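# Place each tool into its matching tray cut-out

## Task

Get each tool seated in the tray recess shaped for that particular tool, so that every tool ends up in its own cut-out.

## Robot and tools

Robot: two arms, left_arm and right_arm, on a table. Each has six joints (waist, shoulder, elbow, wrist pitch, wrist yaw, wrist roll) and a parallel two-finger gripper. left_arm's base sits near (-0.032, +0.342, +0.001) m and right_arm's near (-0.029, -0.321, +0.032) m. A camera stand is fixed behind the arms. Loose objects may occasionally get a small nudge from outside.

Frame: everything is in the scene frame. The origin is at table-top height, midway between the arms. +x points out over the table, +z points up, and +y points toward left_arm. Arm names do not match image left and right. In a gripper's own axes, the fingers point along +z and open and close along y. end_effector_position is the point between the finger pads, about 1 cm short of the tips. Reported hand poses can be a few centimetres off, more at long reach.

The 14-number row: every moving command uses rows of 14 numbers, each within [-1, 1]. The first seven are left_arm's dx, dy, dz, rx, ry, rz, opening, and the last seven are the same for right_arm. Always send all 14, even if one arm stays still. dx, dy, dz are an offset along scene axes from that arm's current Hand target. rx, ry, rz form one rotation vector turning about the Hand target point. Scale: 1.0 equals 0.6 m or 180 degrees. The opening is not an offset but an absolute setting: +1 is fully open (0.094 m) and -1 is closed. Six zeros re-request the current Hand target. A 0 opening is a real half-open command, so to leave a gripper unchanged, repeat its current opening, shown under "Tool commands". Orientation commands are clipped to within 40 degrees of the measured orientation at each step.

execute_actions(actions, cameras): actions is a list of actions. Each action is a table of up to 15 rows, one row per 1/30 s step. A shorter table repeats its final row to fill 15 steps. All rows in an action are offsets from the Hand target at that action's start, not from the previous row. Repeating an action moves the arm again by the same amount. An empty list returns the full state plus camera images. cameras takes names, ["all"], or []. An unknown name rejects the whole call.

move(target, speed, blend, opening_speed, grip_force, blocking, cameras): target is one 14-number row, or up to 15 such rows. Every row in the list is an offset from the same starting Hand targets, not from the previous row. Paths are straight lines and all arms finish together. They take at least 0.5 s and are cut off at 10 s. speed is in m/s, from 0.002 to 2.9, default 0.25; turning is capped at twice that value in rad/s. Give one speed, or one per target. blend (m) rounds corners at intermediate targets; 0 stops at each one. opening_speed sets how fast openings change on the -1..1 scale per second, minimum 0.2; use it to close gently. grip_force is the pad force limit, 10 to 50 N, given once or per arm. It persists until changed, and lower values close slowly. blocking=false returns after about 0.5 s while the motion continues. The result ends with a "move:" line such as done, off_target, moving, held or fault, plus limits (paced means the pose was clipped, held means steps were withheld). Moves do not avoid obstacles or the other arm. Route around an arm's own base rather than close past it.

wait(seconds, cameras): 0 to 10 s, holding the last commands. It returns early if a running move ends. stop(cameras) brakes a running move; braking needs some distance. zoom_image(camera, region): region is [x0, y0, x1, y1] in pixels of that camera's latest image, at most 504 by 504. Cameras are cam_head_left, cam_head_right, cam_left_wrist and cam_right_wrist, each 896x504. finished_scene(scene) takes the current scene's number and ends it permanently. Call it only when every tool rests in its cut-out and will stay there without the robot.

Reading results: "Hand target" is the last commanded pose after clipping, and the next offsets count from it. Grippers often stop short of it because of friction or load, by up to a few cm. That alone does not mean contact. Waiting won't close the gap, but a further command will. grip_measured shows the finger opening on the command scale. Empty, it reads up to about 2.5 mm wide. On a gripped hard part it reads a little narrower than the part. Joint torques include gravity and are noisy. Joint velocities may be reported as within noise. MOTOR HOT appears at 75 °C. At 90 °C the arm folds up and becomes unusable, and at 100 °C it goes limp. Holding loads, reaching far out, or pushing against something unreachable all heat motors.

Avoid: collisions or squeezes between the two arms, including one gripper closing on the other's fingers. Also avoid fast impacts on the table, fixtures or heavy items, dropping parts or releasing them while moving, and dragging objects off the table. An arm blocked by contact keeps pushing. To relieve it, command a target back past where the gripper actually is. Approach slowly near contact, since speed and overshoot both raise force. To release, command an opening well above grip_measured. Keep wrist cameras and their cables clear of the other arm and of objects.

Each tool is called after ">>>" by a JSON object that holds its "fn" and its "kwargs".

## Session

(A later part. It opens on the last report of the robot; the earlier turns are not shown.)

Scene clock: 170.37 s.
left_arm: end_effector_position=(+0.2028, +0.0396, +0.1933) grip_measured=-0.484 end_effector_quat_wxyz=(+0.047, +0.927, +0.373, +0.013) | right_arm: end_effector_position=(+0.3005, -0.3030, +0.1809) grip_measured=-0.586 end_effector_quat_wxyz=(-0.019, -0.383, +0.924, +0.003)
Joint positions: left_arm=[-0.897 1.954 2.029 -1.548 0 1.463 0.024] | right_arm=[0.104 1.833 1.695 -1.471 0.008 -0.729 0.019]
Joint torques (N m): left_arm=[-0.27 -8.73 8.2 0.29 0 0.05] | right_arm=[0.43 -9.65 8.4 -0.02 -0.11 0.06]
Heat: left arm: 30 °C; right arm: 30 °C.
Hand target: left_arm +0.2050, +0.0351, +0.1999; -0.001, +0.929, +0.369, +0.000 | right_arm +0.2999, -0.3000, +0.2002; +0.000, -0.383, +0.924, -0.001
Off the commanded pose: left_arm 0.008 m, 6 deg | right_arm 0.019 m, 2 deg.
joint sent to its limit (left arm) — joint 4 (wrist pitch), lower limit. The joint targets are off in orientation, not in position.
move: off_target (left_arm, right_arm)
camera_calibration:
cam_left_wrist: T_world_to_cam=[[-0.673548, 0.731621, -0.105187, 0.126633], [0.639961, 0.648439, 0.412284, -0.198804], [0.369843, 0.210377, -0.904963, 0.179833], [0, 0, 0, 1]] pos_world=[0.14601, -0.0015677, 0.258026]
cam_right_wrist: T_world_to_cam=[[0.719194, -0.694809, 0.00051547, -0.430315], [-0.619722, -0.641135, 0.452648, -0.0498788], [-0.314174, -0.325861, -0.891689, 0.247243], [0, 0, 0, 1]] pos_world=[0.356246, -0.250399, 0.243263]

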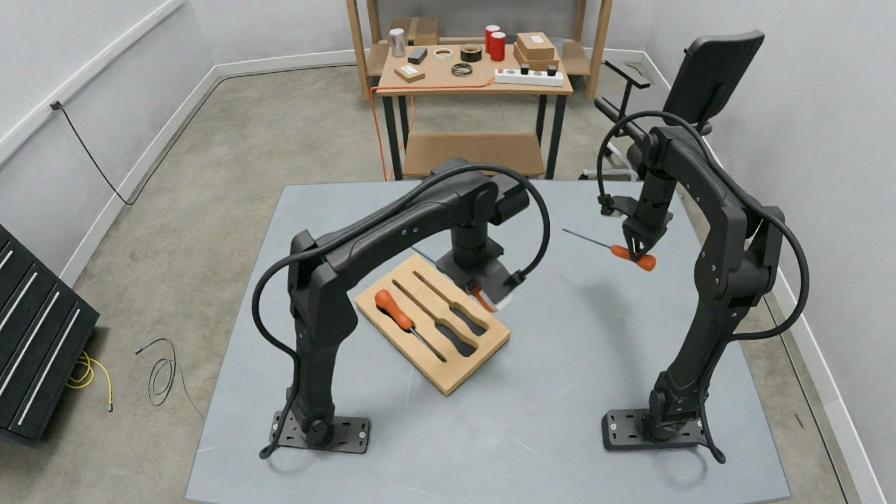

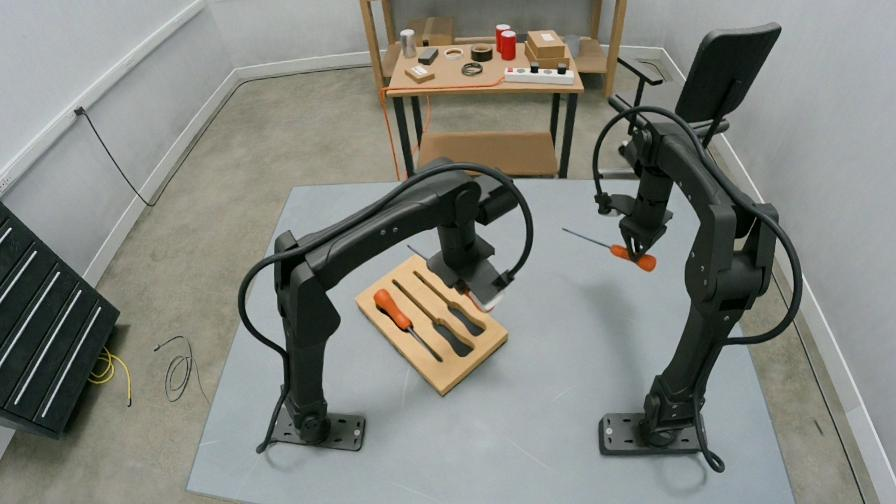

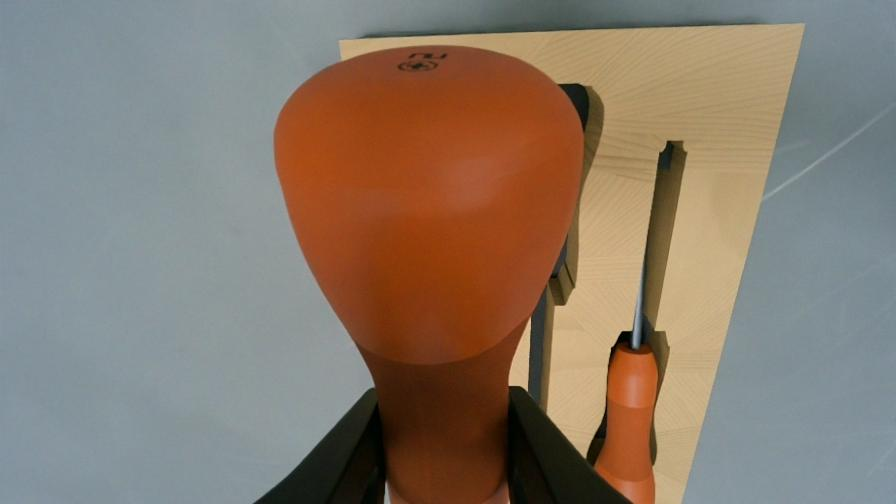

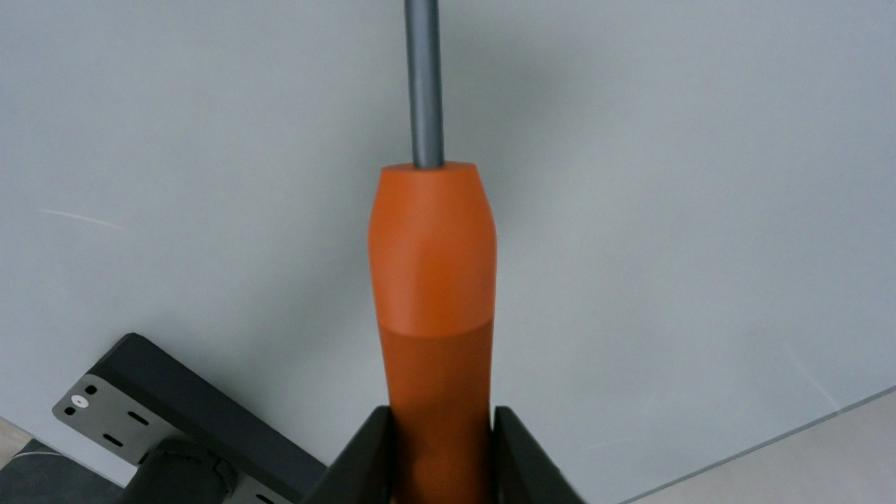

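>>> {"fn": "zoom_image", "kwargs": {"camera": "cam_left_wrist", "region": [500, 60, 640, 250]}}

>>> {"fn": "zoom_image", "kwargs": {"camera": "cam_left_wrist", "region": [500, 230, 640, 420]}}

Scaled by 2.653.

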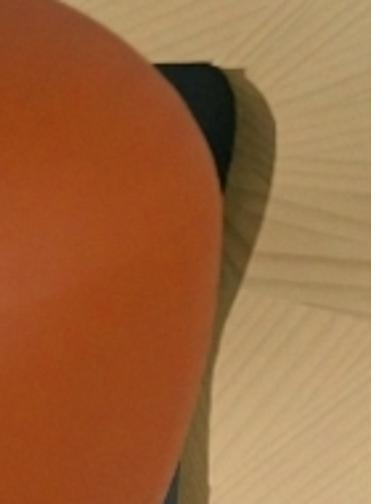

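Scaled by 2.653.

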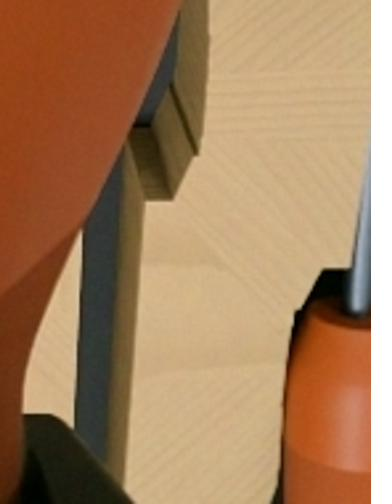

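>>> {"fn": "move", "kwargs": {"target": [0.0243, 0.0343, -0.1532, 0.0105, -0.0117, 0.006, -1, 0, 0, 0, 0, 0, 0, -1], "speed": 0.15, "cameras": ["cam_left_wrist", "cam_head_left"]}}

Scene clock: 211.63 s.
left_arm: end_effector_position=(+0.2166, +0.0550, +0.1084) grip_measured=-0.484 end_effector_quat_wxyz=(-0.010, +0.925, +0.378, +0.022) | right_arm: end_effector_position=(+0.3005, -0.3030, +0.1809) grip_measured=-0.586 end_effector_quat_wxyz=(-0.019, -0.382, +0.924, +0.003)
Joint positions: left_arm=[-0.866 1.997 1.752 -1.333 -0.047 1.484 0.024] | right_arm=[0.104 1.833 1.695 -1.471 0.008 -0.729 0.019]
Joint torques (N m): left_arm=[0.55 -10.11 5.29 0.24 -0.05 0.05] | right_arm=[0.44 -9.59 8.43 -0.02 -0.11 0.05]
Heat: left arm: 28 °C; right arm: 32 °C.
Hand target: left_arm +0.2196, +0.0556, +0.1080; -0.009, +0.926, +0.378, +0.023 | right_arm +0.3000, -0.3000, +0.2002; +0.000, -0.383, +0.924, -0.001
Off the commanded pose: left_arm 0.003 m, 0 deg | right_arm 0.020 m, 2 deg.
move: off_target (right_arm)
camera_calibration:
cam_left_wrist: T_world_to_cam=[[-0.684188, 0.729295, -0.00392482, 0.107184], [0.644428, 0.607072, 0.464947, -0.187087], [0.341466, 0.315582, -0.88533, 0.0928393], [0, 0, 0, 1]] pos_world=[0.162197, 0.00610841, 0.1696]
Images, in order (width x height): cam_head_left 896x504, cam_left_wrist 896x504.

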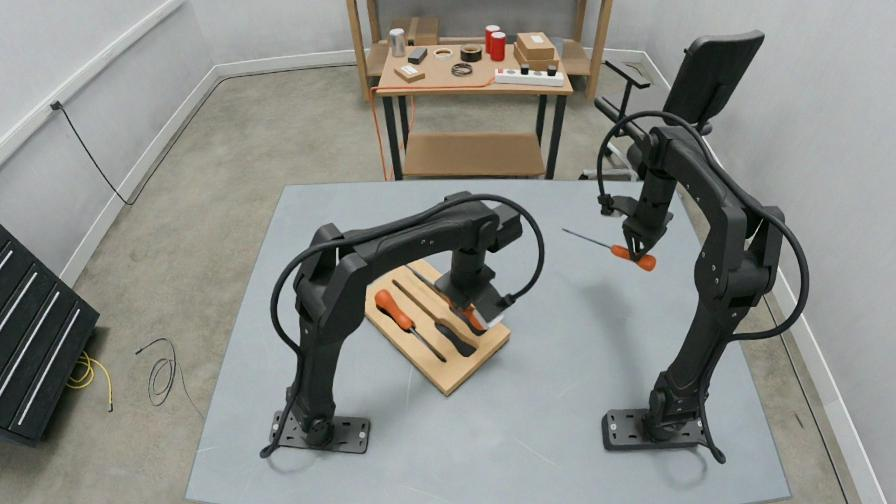

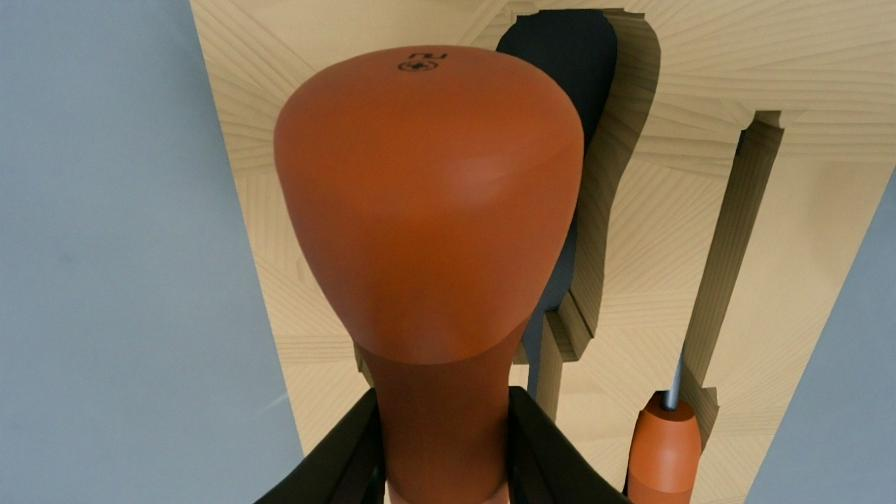

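>>> {"fn": "zoom_image", "kwargs": {"camera": "cam_left_wrist", "region": [480, 0, 700, 220]}}

>>> {"fn": "zoom_image", "kwargs": {"camera": "cam_left_wrist", "region": [480, 220, 700, 440]}}

Scaled by 2.291.

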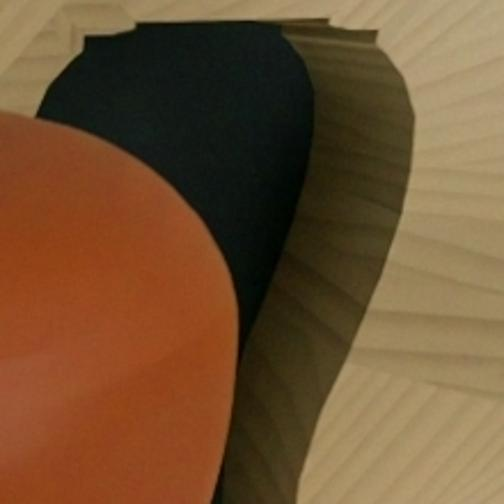

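Scaled by 2.291.

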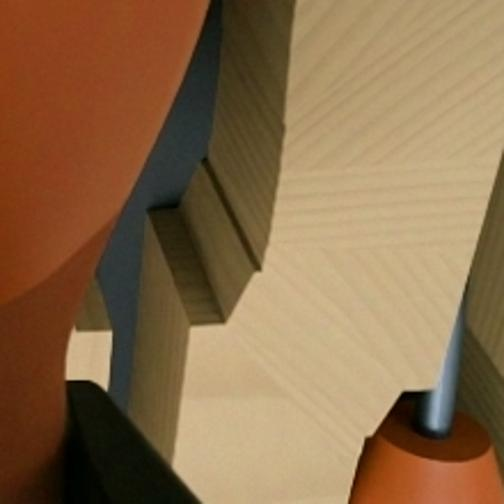

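>>> {"fn": "move", "kwargs": {"target": [-0.0413, 0.0418, -0.022, -0.0112, 0.0113, -0.0028, -1, 0, 0, 0, 0, 0, 0, -1], "speed": 0.1, "cameras": ["cam_left_wrist", "cam_head_left", "cam_head_right"]}}

Scene clock: 242.37 s.
left_arm: end_effector_position=(+0.1942, +0.0811, +0.0824) grip_measured=-0.484 end_effector_quat_wxyz=(-0.020, +0.927, +0.373, +0.000) | right_arm: end_effector_position=(+0.3005, -0.3030, +0.1809) grip_measured=-0.586 end_effector_quat_wxyz=(-0.019, -0.382, +0.924, +0.003)
Joint positions: left_arm=[-0.85 1.901 1.515 -1.223 -0.013 1.51 0.024] | right_arm=[0.104 1.833 1.695 -1.471 0.008 -0.729 0.019]
Joint torques (N m): left_arm=[0.66 -13.26 4.77 0.2 0.13 0.05] | right_arm=[0.43 -9.65 8.4 -0.02 -0.11 0.04]
Motor temperatures (°C): left_arm=[21 27 24 21 20 23 24] | right_arm=[21 33 32 24 20 23 23]
Heat: left arm: 27 °C; right arm: 33 °C.
Hand target: left_arm +0.1949, +0.0806, +0.0949; +0.001, +0.928, +0.374, +0.000 | right_arm +0.3000, -0.3000, +0.2002; +0.000, -0.383, +0.924, -0.001
Off the commanded pose: left_arm 0.012 m, 2 deg | right_arm 0.020 m, 2 deg.
move: off_target (left_arm, right_arm)
camera_calibration:
cam_left_wrist: T_world_to_cam=[[-0.676923, 0.735447, 0.0298838, 0.0680578], [0.671324, 0.600236, 0.434788, -0.178601], [0.301826, 0.314379, -0.900037, 0.0783577], [0, 0, 0, 1]] pos_world=[0.142319, 0.0325161, 0.146145]
Images, in order (width x height): cam_head_left 896x504, cam_head_right 896x504, cam_left_wrist 896x504.

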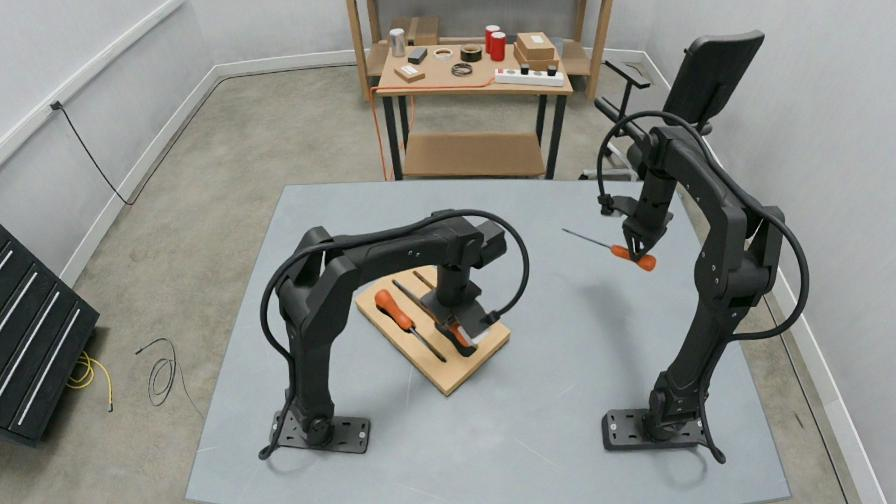

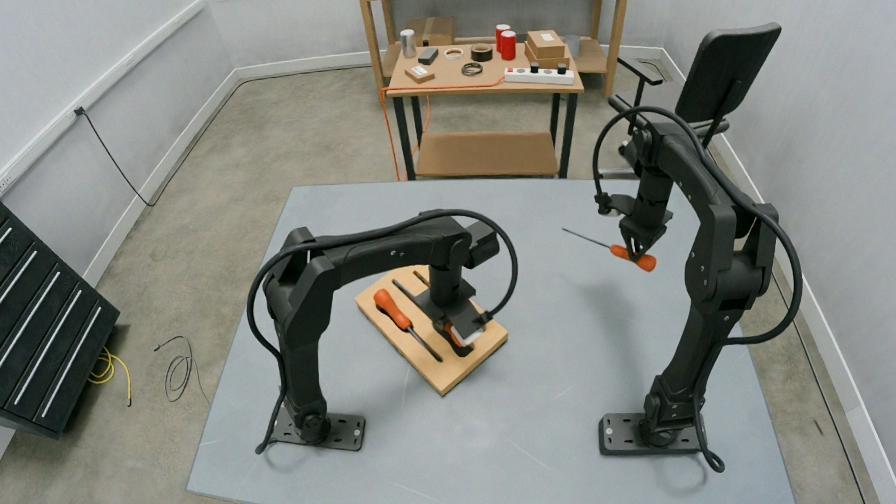

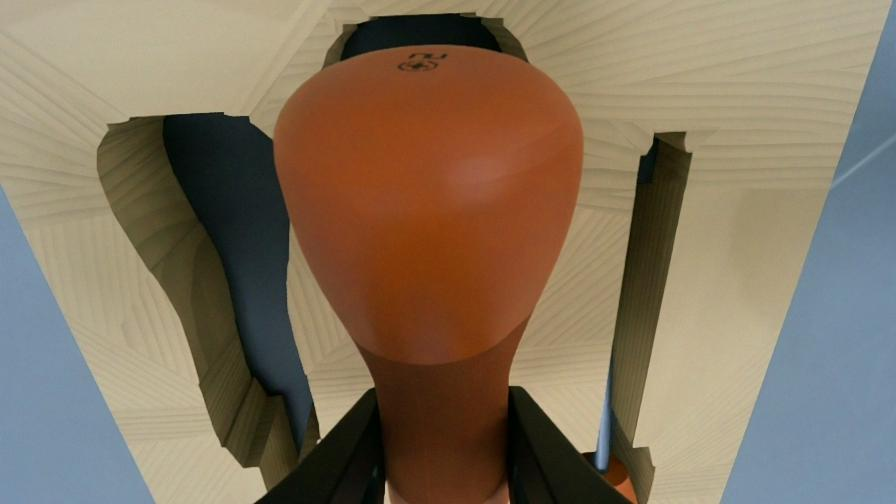

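>>> {"fn": "zoom_image", "kwargs": {"camera": "cam_left_wrist", "region": [80, 0, 340, 260]}}

>>> {"fn": "zoom_image", "kwargs": {"camera": "cam_left_wrist", "region": [300, 0, 560, 130]}}

>>> {"fn": "zoom_image", "kwargs": {"camera": "cam_left_wrist", "region": [560, 100, 760, 504]}}

>>> {"fn": "zoom_image", "kwargs": {"camera": "cam_head_left", "region": [350, 240, 520, 400]}}

Scaled by 1.938.

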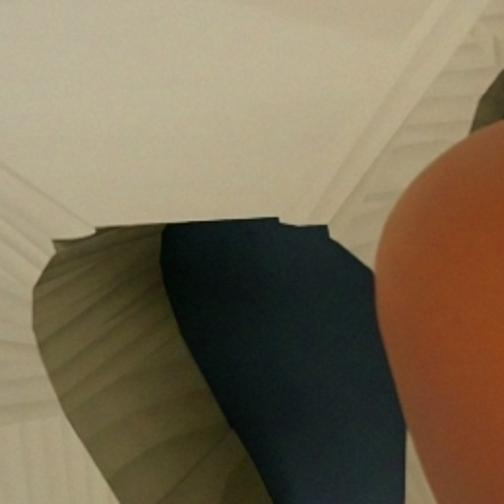

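Scaled by 1.938.

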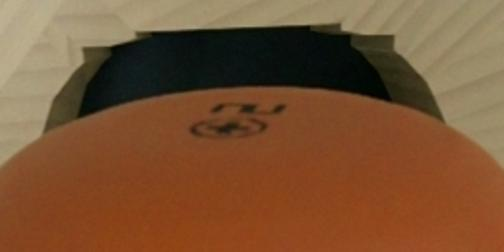

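Scaled by 1.248.

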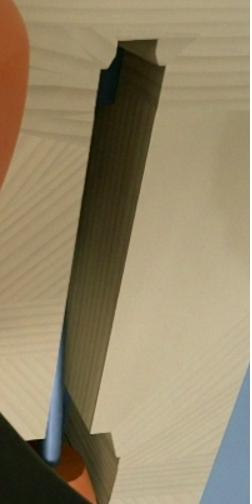

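Scaled by 2.965.

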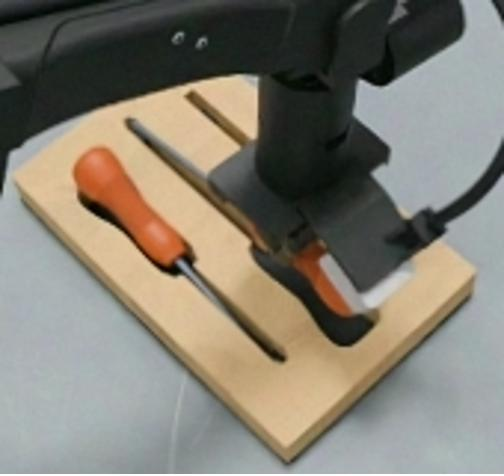

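>>> {"fn": "move", "kwargs": {"target": [-0.0023, -0.0023, -0.0373, 0, 0, 0.0017, -1, 0, 0, 0, 0, 0, 0, -1], "speed": 0.08, "cameras": ["cam_left_wrist", "cam_head_left", "cam_head_right"]}}

Scene clock: 263.37 s.
left_arm: end_effector_position=(+0.1938, +0.0814, +0.0642) grip_measured=-0.484 end_effector_quat_wxyz=(-0.015, +0.927, +0.374, +0.002) | right_arm: end_effector_position=(+0.3005, -0.3030, +0.1809) grip_measured=-0.586 end_effector_quat_wxyz=(-0.019, -0.382, +0.924, +0.003)
Joint positions: left_arm=[-0.85 1.901 1.442 -1.139 -0.012 1.509 0.024] | right_arm=[0.104 1.833 1.695 -1.471 0.008 -0.729 0.019]
Joint torques (N m): left_arm=[0.14 -11.84 4.81 0.19 0.12 -0.06] | right_arm=[0.44 -9.65 8.44 -0.03 -0.11 0.05]
Heat: left arm: 29 °C; right arm: 33 °C.
Hand target: left_arm +0.1934, +0.0794, +0.0724; +0.001, +0.927, +0.376, +0.000 | right_arm +0.3000, -0.3000, +0.2002; +0.000, -0.383, +0.924, -0.001
Off the commanded pose: left_arm 0.009 m, 2 deg | right_arm 0.020 m, 2 deg.
move: off_target (right_arm)
camera_calibration:
cam_left_wrist: T_world_to_cam=[[-0.677635, 0.735157, 0.0188398, 0.0689193], [0.667896, 0.604511, 0.434145, -0.170258], [0.307776, 0.306775, -0.900646, 0.0614101], [0, 0, 0, 1]] pos_world=[0.141516, 0.0334175, 0.127927]
Images, in order (width x height): cam_head_left 896x504, cam_head_right 896x504, cam_left_wrist 896x504.

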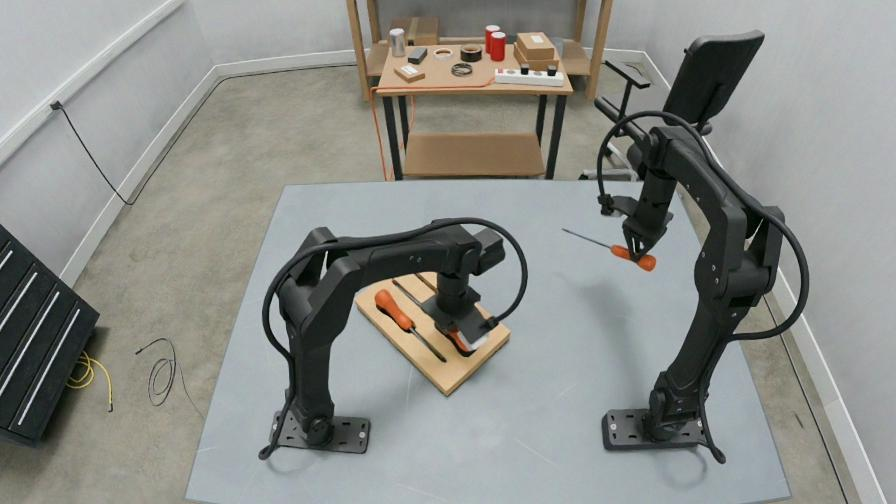

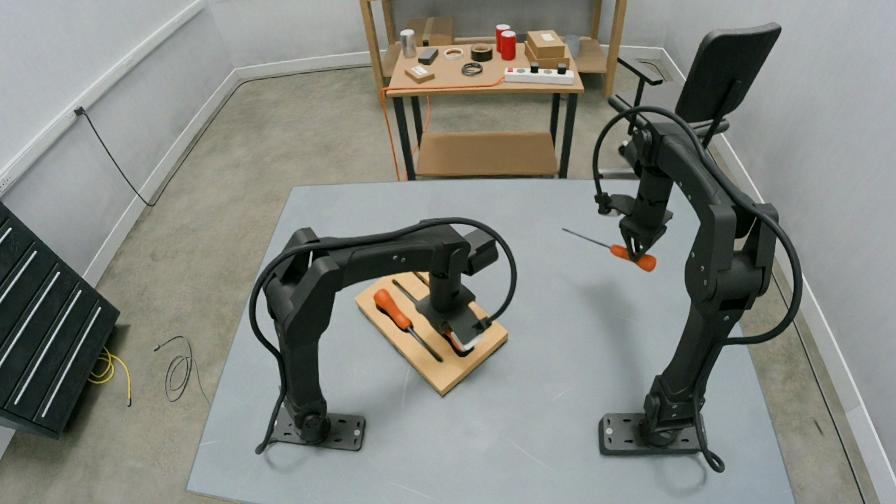

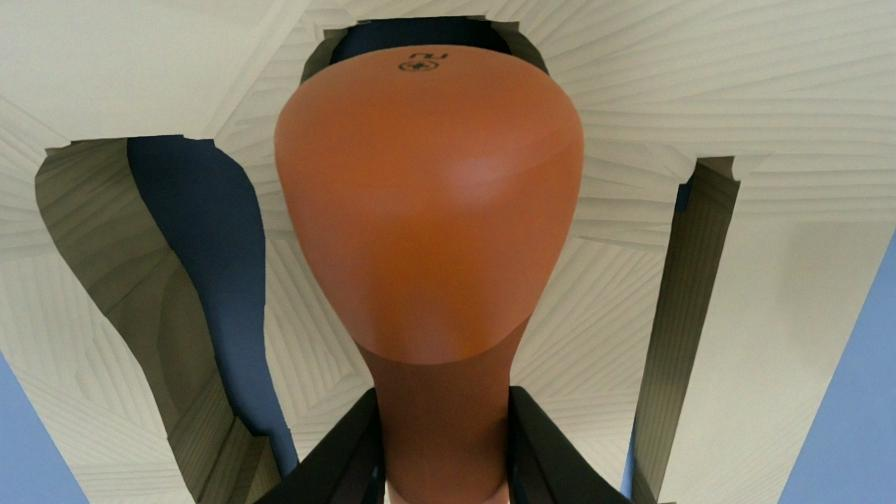

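>>> {"fn": "zoom_image", "kwargs": {"camera": "cam_left_wrist", "region": [20, 100, 280, 360]}}

>>> {"fn": "zoom_image", "kwargs": {"camera": "cam_left_wrist", "region": [300, 0, 560, 130]}}

>>> {"fn": "zoom_image", "kwargs": {"camera": "cam_head_left", "region": [380, 260, 520, 380]}}

>>> {"fn": "zoom_image", "kwargs": {"camera": "cam_head_right", "region": [380, 260, 520, 380]}}

Scaled by 1.938.

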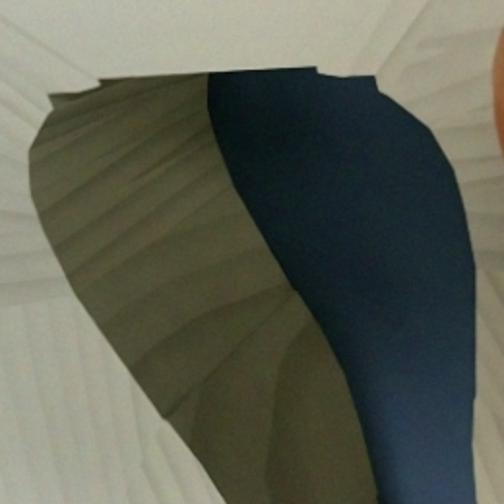

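Scaled by 1.938.

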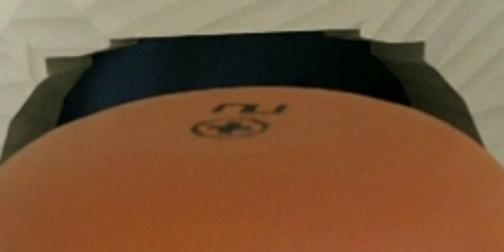

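Scaled by 3.600.

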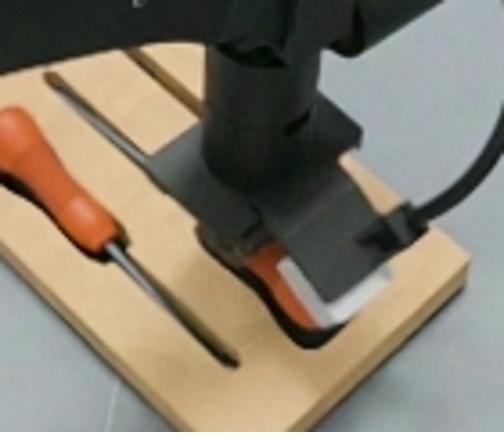

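Scaled by 3.600.

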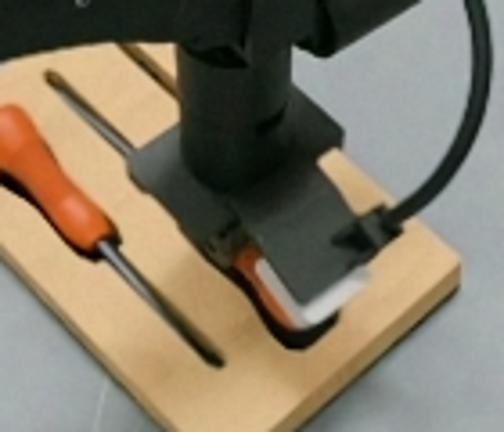

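>>> {"fn": "move", "kwargs": {"target": [-0.003, -0.003, -0.012, 0, 0, 0.001, -1, 0, 0, 0, 0, 0, 0, -1], "speed": 0.05, "cameras": ["cam_left_wrist"]}}

Scene clock: 274.70 s.
left_arm: end_effector_position=(+0.1940, +0.0813, +0.0594) grip_measured=-0.484 end_effector_quat_wxyz=(-0.012, +0.925, +0.379, +0.002) | right_arm: end_effector_position=(+0.3005, -0.3030, +0.1809) grip_measured=-0.586 end_effector_quat_wxyz=(-0.019, -0.382, +0.924, +0.003)
Joint positions: left_arm=[-0.85 1.901 1.422 -1.114 -0.012 1.499 0.024] | right_arm=[0.104 1.833 1.695 -1.471 0.008 -0.729 0.019]
Joint torques (N m): left_arm=[-0.55 -11.15 4.72 0.23 0.12 0.01] | right_arm=[0.49 -9.63 8.42 -0.03 -0.11 0.03]
Heat: left arm: 29 °C; right arm: 33 °C.
Hand target: left_arm +0.1916, +0.0776, +0.0652; +0.001, +0.926, +0.378, +0.000 | right_arm +0.3000, -0.3000, +0.2002; +0.000, -0.383, +0.924, -0.001
Off the commanded pose: left_arm 0.007 m, 2 deg | right_arm 0.020 m, 2 deg.
move: off_target (right_arm)
camera_calibration:
cam_left_wrist: T_world_to_cam=[[-0.685202, 0.72823, 0.0134051, 0.0715428], [0.660041, 0.613049, 0.434185, -0.167354], [0.307969, 0.306352, -0.900724, 0.0570821], [0, 0, 0, 1]] pos_world=[0.141902, 0.0330092, 0.123119]
Images, in order (width x height): cam_left_wrist 896x504.

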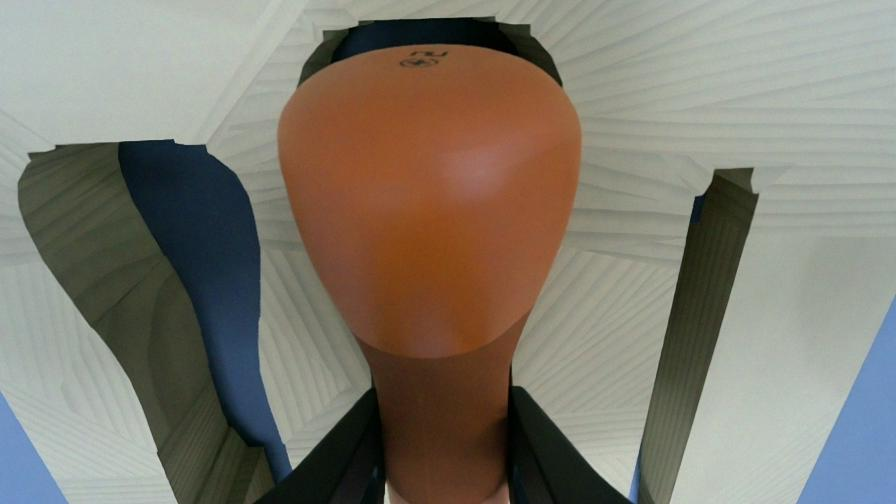

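>>> {"fn": "execute_actions", "kwargs": {"actions": []}}

>>> {"fn": "zoom_image", "kwargs": {"camera": "cam_head_left", "region": [380, 265, 440, 325]}}

>>> {"fn": "zoom_image", "kwargs": {"camera": "cam_head_right", "region": [380, 265, 440, 325]}}

Scene clock: 277.43 s.
left_arm: end_effector_position=(+0.1940, +0.0812, +0.0594) grip_measured=-0.484 end_effector_quat_wxyz=(-0.012, +0.925, +0.379, +0.003) | right_arm: end_effector_position=(+0.3005, -0.3030, +0.1809) grip_measured=-0.586 end_effector_quat_wxyz=(-0.019, -0.382, +0.924, +0.003)
Joint positions: left_arm=[-0.85 1.901 1.422 -1.114 -0.012 1.498 0.024] | right_arm=[0.104 1.833 1.695 -1.471 0.008 -0.729 0.019]
Joint velocities: within noise
Joint torques (N m): left_arm=[-0.55 -11.17 4.72 0.23 0.13 -0.06] | right_arm=[0.46 -9.65 8.42 -0.02 -0.11 0.04]
Motor temperatures (°C): left_arm=[21 29 23 21 20 23 25] | right_arm=[21 33 32 24 20 22 23]
Heat: left arm: 29 °C; right arm: 33 °C.
Hand target: left_arm +0.1916, +0.0776, +0.0652; +0.001, +0.926, +0.378, +0.000 | right_arm +0.3000, -0.3000, +0.2002; +0.000, -0.383, +0.924, -0.001
Tool commands: left_gripper/opening=-1.0 right_gripper/opening=-1.0
Off the commanded pose: left_arm 0.007 m, 2 deg | right_arm 0.020 m, 2 deg.
camera_calibration:
cam_left_wrist: T_world_to_cam=[[-0.685529, 0.727929, 0.0130276, 0.0717869], [0.659665, 0.613471, 0.434159, -0.167315], [0.308045, 0.306223, -0.900742, 0.0570773], [0, 0, 0, 1]] pos_world=[0.142002, 0.0329089, 0.123118]
cam_right_wrist: T_world_to_cam=[[0.718886, -0.695128, 0.000577357, -0.430301], [-0.620025, -0.64084, 0.452651, -0.0496983], [-0.31428, -0.325763, -0.891687, 0.247305], [0, 0, 0, 1]] pos_world=[0.356246, -0.2504, 0.243263]

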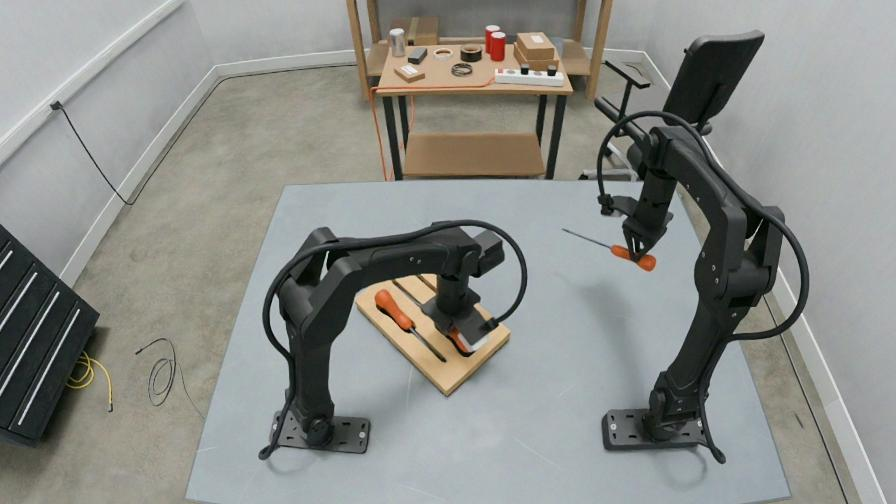

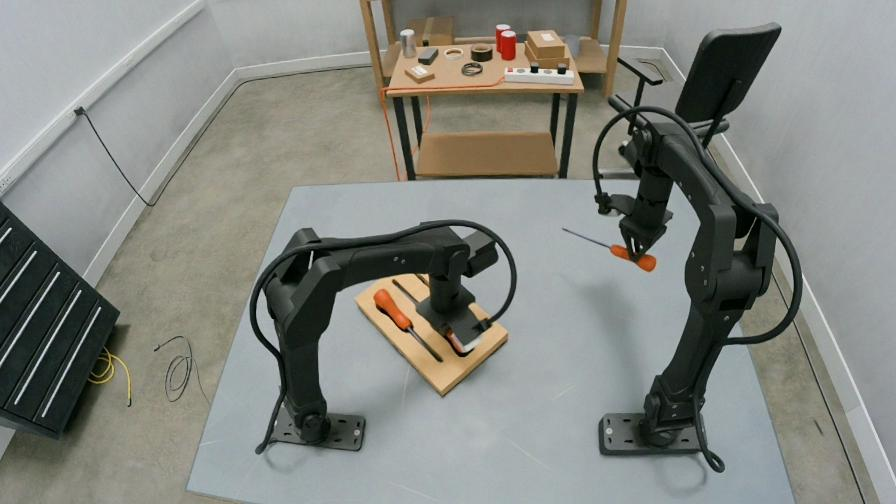

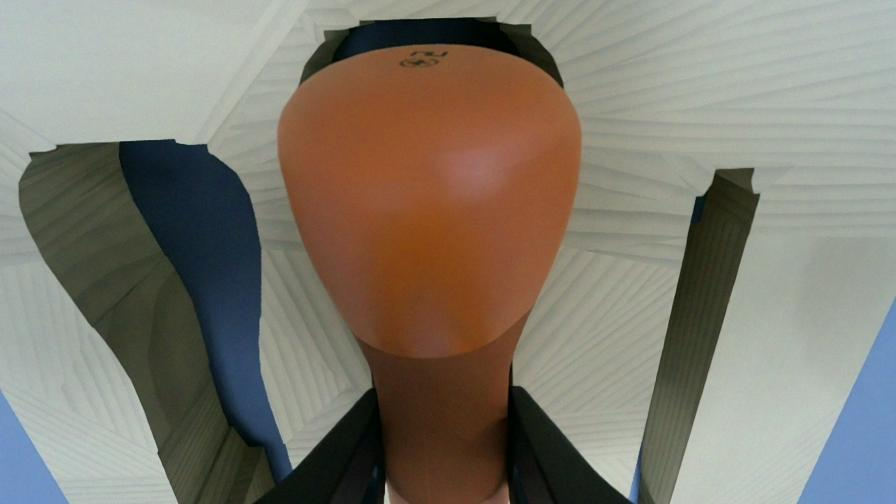

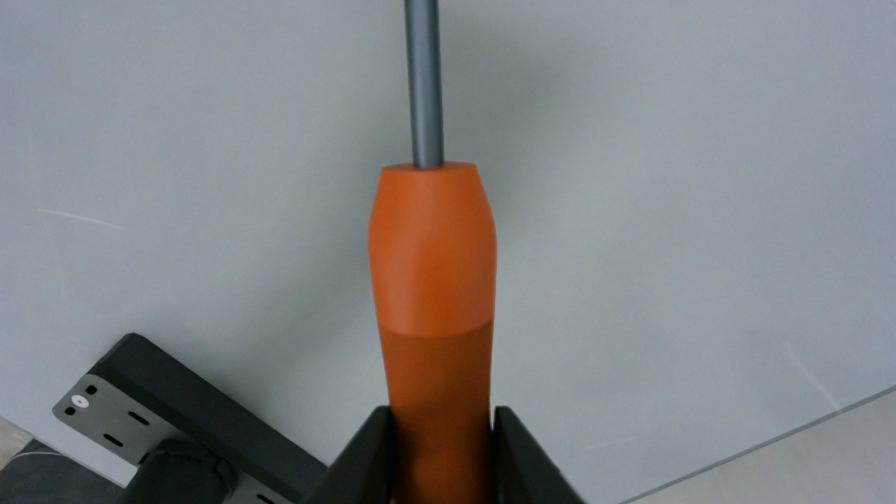

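Scaled by 8.400.

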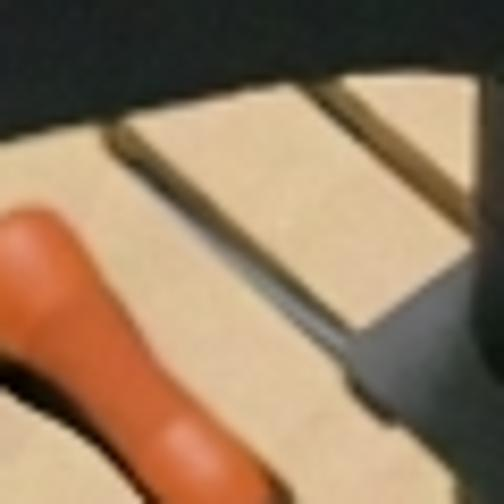

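Scaled by 8.400.

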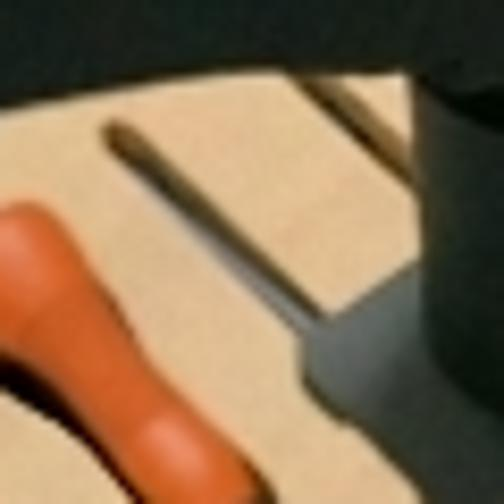

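>>> {"fn": "move", "kwargs": {"target": [[-0.002, -0.002, 0.0167, 0, 0, 0, -1, 0, 0, 0, 0, 0, 0, -1], [-0.0038, -0.0038, 0.0167, 0, 0, 0, -1, 0, 0, 0, 0, 0, 0, -1]], "speed": 0.06, "cameras": ["cam_left_wrist"]}}

Scene clock: 286.43 s.
left_arm: end_effector_position=(+0.1916, +0.0809, +0.0594) grip_measured=-0.484 end_effector_quat_wxyz=(-0.015, +0.926, +0.377, +0.002) | right_arm: end_effector_position=(+0.3005, -0.3030, +0.1809) grip_measured=-0.586 end_effector_quat_wxyz=(-0.019, -0.382, +0.924, +0.003)
Joint positions: left_arm=[-0.856 1.901 1.422 -1.119 -0.012 1.497 0.024] | right_arm=[0.104 1.833 1.695 -1.471 0.008 -0.729 0.019]
Joint torques (N m): left_arm=[-0.85 -11.93 7.05 -0.09 0.13 -0.13] | right_arm=[0.46 -9.65 8.39 -0.02 -0.12 0.04]
Heat: left arm: 29 °C; right arm: 33 °C.
Hand target: left_arm +0.1893, +0.0752, +0.0753; +0.001, +0.926, +0.378, +0.000 | right_arm +0.3000, -0.3000, +0.2002; +0.000, -0.383, +0.924, -0.001
Off the commanded pose: left_arm 0.017 m, 2 deg | right_arm 0.020 m, 2 deg.
move: off_target (left_arm, right_arm)
camera_calibration:
cam_left_wrist: T_world_to_cam=[[-0.68208, 0.731048, 0.0183204, 0.0691322], [0.663983, 0.608621, 0.434404, -0.165905], [0.30642, 0.308463, -0.900532, 0.0581024], [0, 0, 0, 1]] pos_world=[0.139508, 0.0325122, 0.123127]
Images, in order (width x height): cam_left_wrist 896x504.

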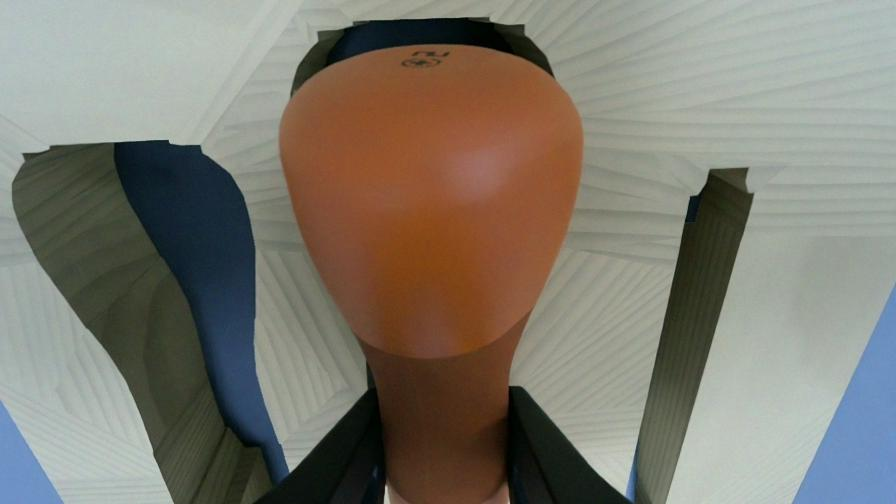

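>>> {"fn": "move", "kwargs": {"target": [0, 0, 0.045, 0, 0, 0, -1, 0, 0, 0, 0, 0, 0, -1], "speed": 0.1, "cameras": ["cam_left_wrist"]}}

Scene clock: 290.73 s.
left_arm: end_effector_position=(+0.1887, +0.0839, +0.0791) grip_measured=-0.484 end_effector_quat_wxyz=(-0.030, +0.925, +0.380, -0.004) | right_arm: end_effector_position=(+0.3005, -0.3030, +0.1809) grip_measured=-0.586 end_effector_quat_wxyz=(-0.019, -0.382, +0.924, +0.003)
Joint positions: left_arm=[-0.856 1.901 1.501 -1.23 -0.011 1.49 0.024] | right_arm=[0.104 1.833 1.695 -1.471 0.008 -0.729 0.019]
Joint torques (N m): left_arm=[-0.84 -13.52 7.87 -0.1 0.12 -0.06] | right_arm=[0.46 -9.66 8.42 -0.02 -0.11 0.04]
Heat: left arm: 30 °C; right arm: 33 °C.
Hand target: left_arm +0.1894, +0.0752, +0.1023; +0.001, +0.926, +0.378, +0.000 | right_arm +0.3000, -0.3000, +0.2002; +0.000, -0.383, +0.924, -0.001
Off the commanded pose: left_arm 0.025 m, 4 deg | right_arm 0.020 m, 2 deg.
move: off_target (left_arm, right_arm)
camera_calibration:
cam_left_wrist: T_world_to_cam=[[-0.686414, 0.725446, 0.0506359, 0.0632623], [0.669077, 0.602729, 0.434804, -0.174885], [0.284907, 0.332335, -0.8991, 0.0776776], [0, 0, 0, 1]] pos_world=[0.138305, 0.0336998, 0.142677]
Images, in order (width x height): cam_left_wrist 896x504.

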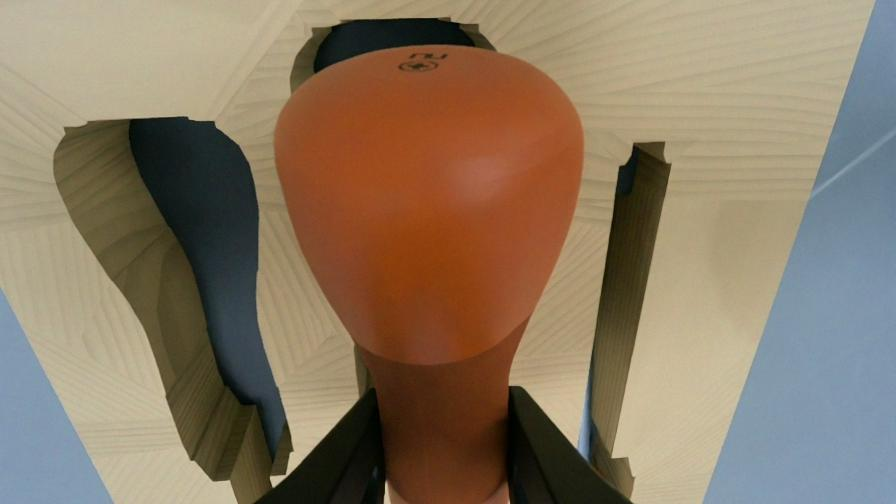

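>>> {"fn": "move", "kwargs": {"target": [0.0128, -0.0153, 0.03, 0, 0, 0, -1, 0, 0, 0, 0, 0, 0, -1], "speed": 0.1, "cameras": []}}

Scene clock: 300.10 s.
left_arm: end_effector_position=(+0.1980, +0.0728, +0.1124) grip_measured=-0.484 end_effector_quat_wxyz=(-0.008, +0.925, +0.380, +0.003) | right_arm: end_effector_position=(+0.3005, -0.3030, +0.1809) grip_measured=-0.586 end_effector_quat_wxyz=(-0.019, -0.382, +0.924, +0.003)
Joint positions: left_arm=[-0.856 1.901 1.635 -1.319 -0.011 1.49 0.024] | right_arm=[0.104 1.833 1.695 -1.471 0.008 -0.729 0.019]
Joint torques (N m): left_arm=[-0.85 -9.17 7.91 0.08 0.11 -0.07] | right_arm=[0.46 -9.63 8.42 -0.04 -0.11 0.05]
Heat: left arm: 30 °C; right arm: 33 °C.
Hand target: left_arm +0.1970, +0.0661, +0.1202; +0.001, +0.926, +0.378, +0.000 | right_arm +0.3000, -0.3000, +0.2002; +0.000, -0.383, +0.924, -0.001
Off the commanded pose: left_arm 0.010 m, 1 deg | right_arm 0.020 m, 2 deg.
move: off_target (right_arm)
No camera images: "cameras" was empty.

>>> {"fn": "move", "kwargs": {"target": [-0.0132, 0.0152, -0.0737, 0, 0, 0, -1, 0, 0, 0, 0, 0, 0, -1], "speed": 0.1, "cameras": ["cam_left_wrist"]}}

Scene clock: 303.53 s.
left_arm: end_effector_position=(+0.1900, +0.0828, +0.0675) grip_measured=-0.484 end_effector_quat_wxyz=(-0.023, +0.923, +0.384, -0.001) | right_arm: end_effector_position=(+0.3005, -0.3030, +0.1809) grip_measured=-0.586 end_effector_quat_wxyz=(-0.019, -0.382, +0.924, +0.003)
Joint positions: left_arm=[-0.856 1.901 1.455 -1.169 -0.013 1.48 0.024] | right_arm=[0.104 1.833 1.695 -1.471 0.008 -0.729 0.019]
Joint torques (N m): left_arm=[-0.94 -11.96 4.82 0.31 0.13 -0.02] | right_arm=[0.46 -9.66 8.4 -0.03 -0.11 0.05]
Heat: left arm: 30 °C; right arm: 33 °C.
Hand target: left_arm +0.1891, +0.0751, +0.0760; +0.001, +0.926, +0.378, +0.000 | right_arm +0.3000, -0.3000, +0.2002; +0.000, -0.383, +0.924, -0.001
Off the commanded pose: left_arm 0.011 m, 3 deg | right_arm 0.020 m, 2 deg.
move: off_target (left_arm, right_arm)
camera_calibration:
cam_left_wrist: T_world_to_cam=[[-0.693707, 0.719397, 0.0352, 0.0684903], [0.658374, 0.613528, 0.436036, -0.169034], [0.292087, 0.325656, -0.899241, 0.0664552], [0, 0, 0, 1]] pos_world=[0.139389, 0.0327941, 0.131053]
Images, in order (width x height): cam_left_wrist 896x504.

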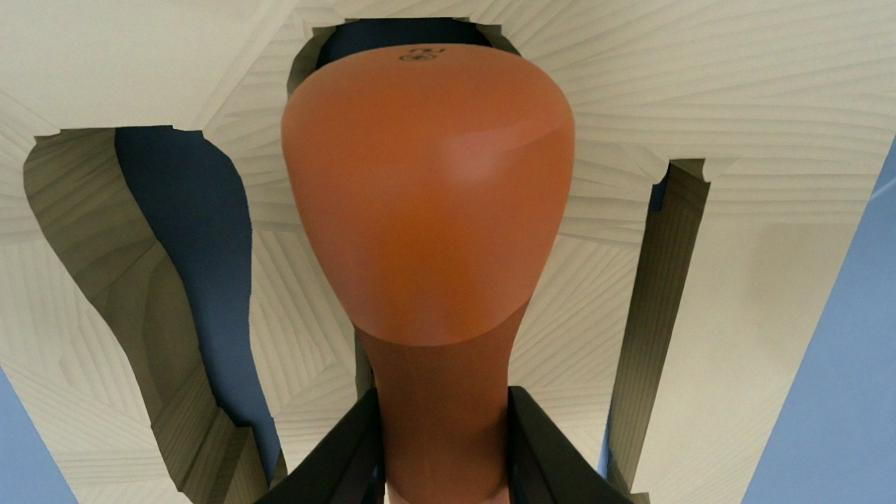

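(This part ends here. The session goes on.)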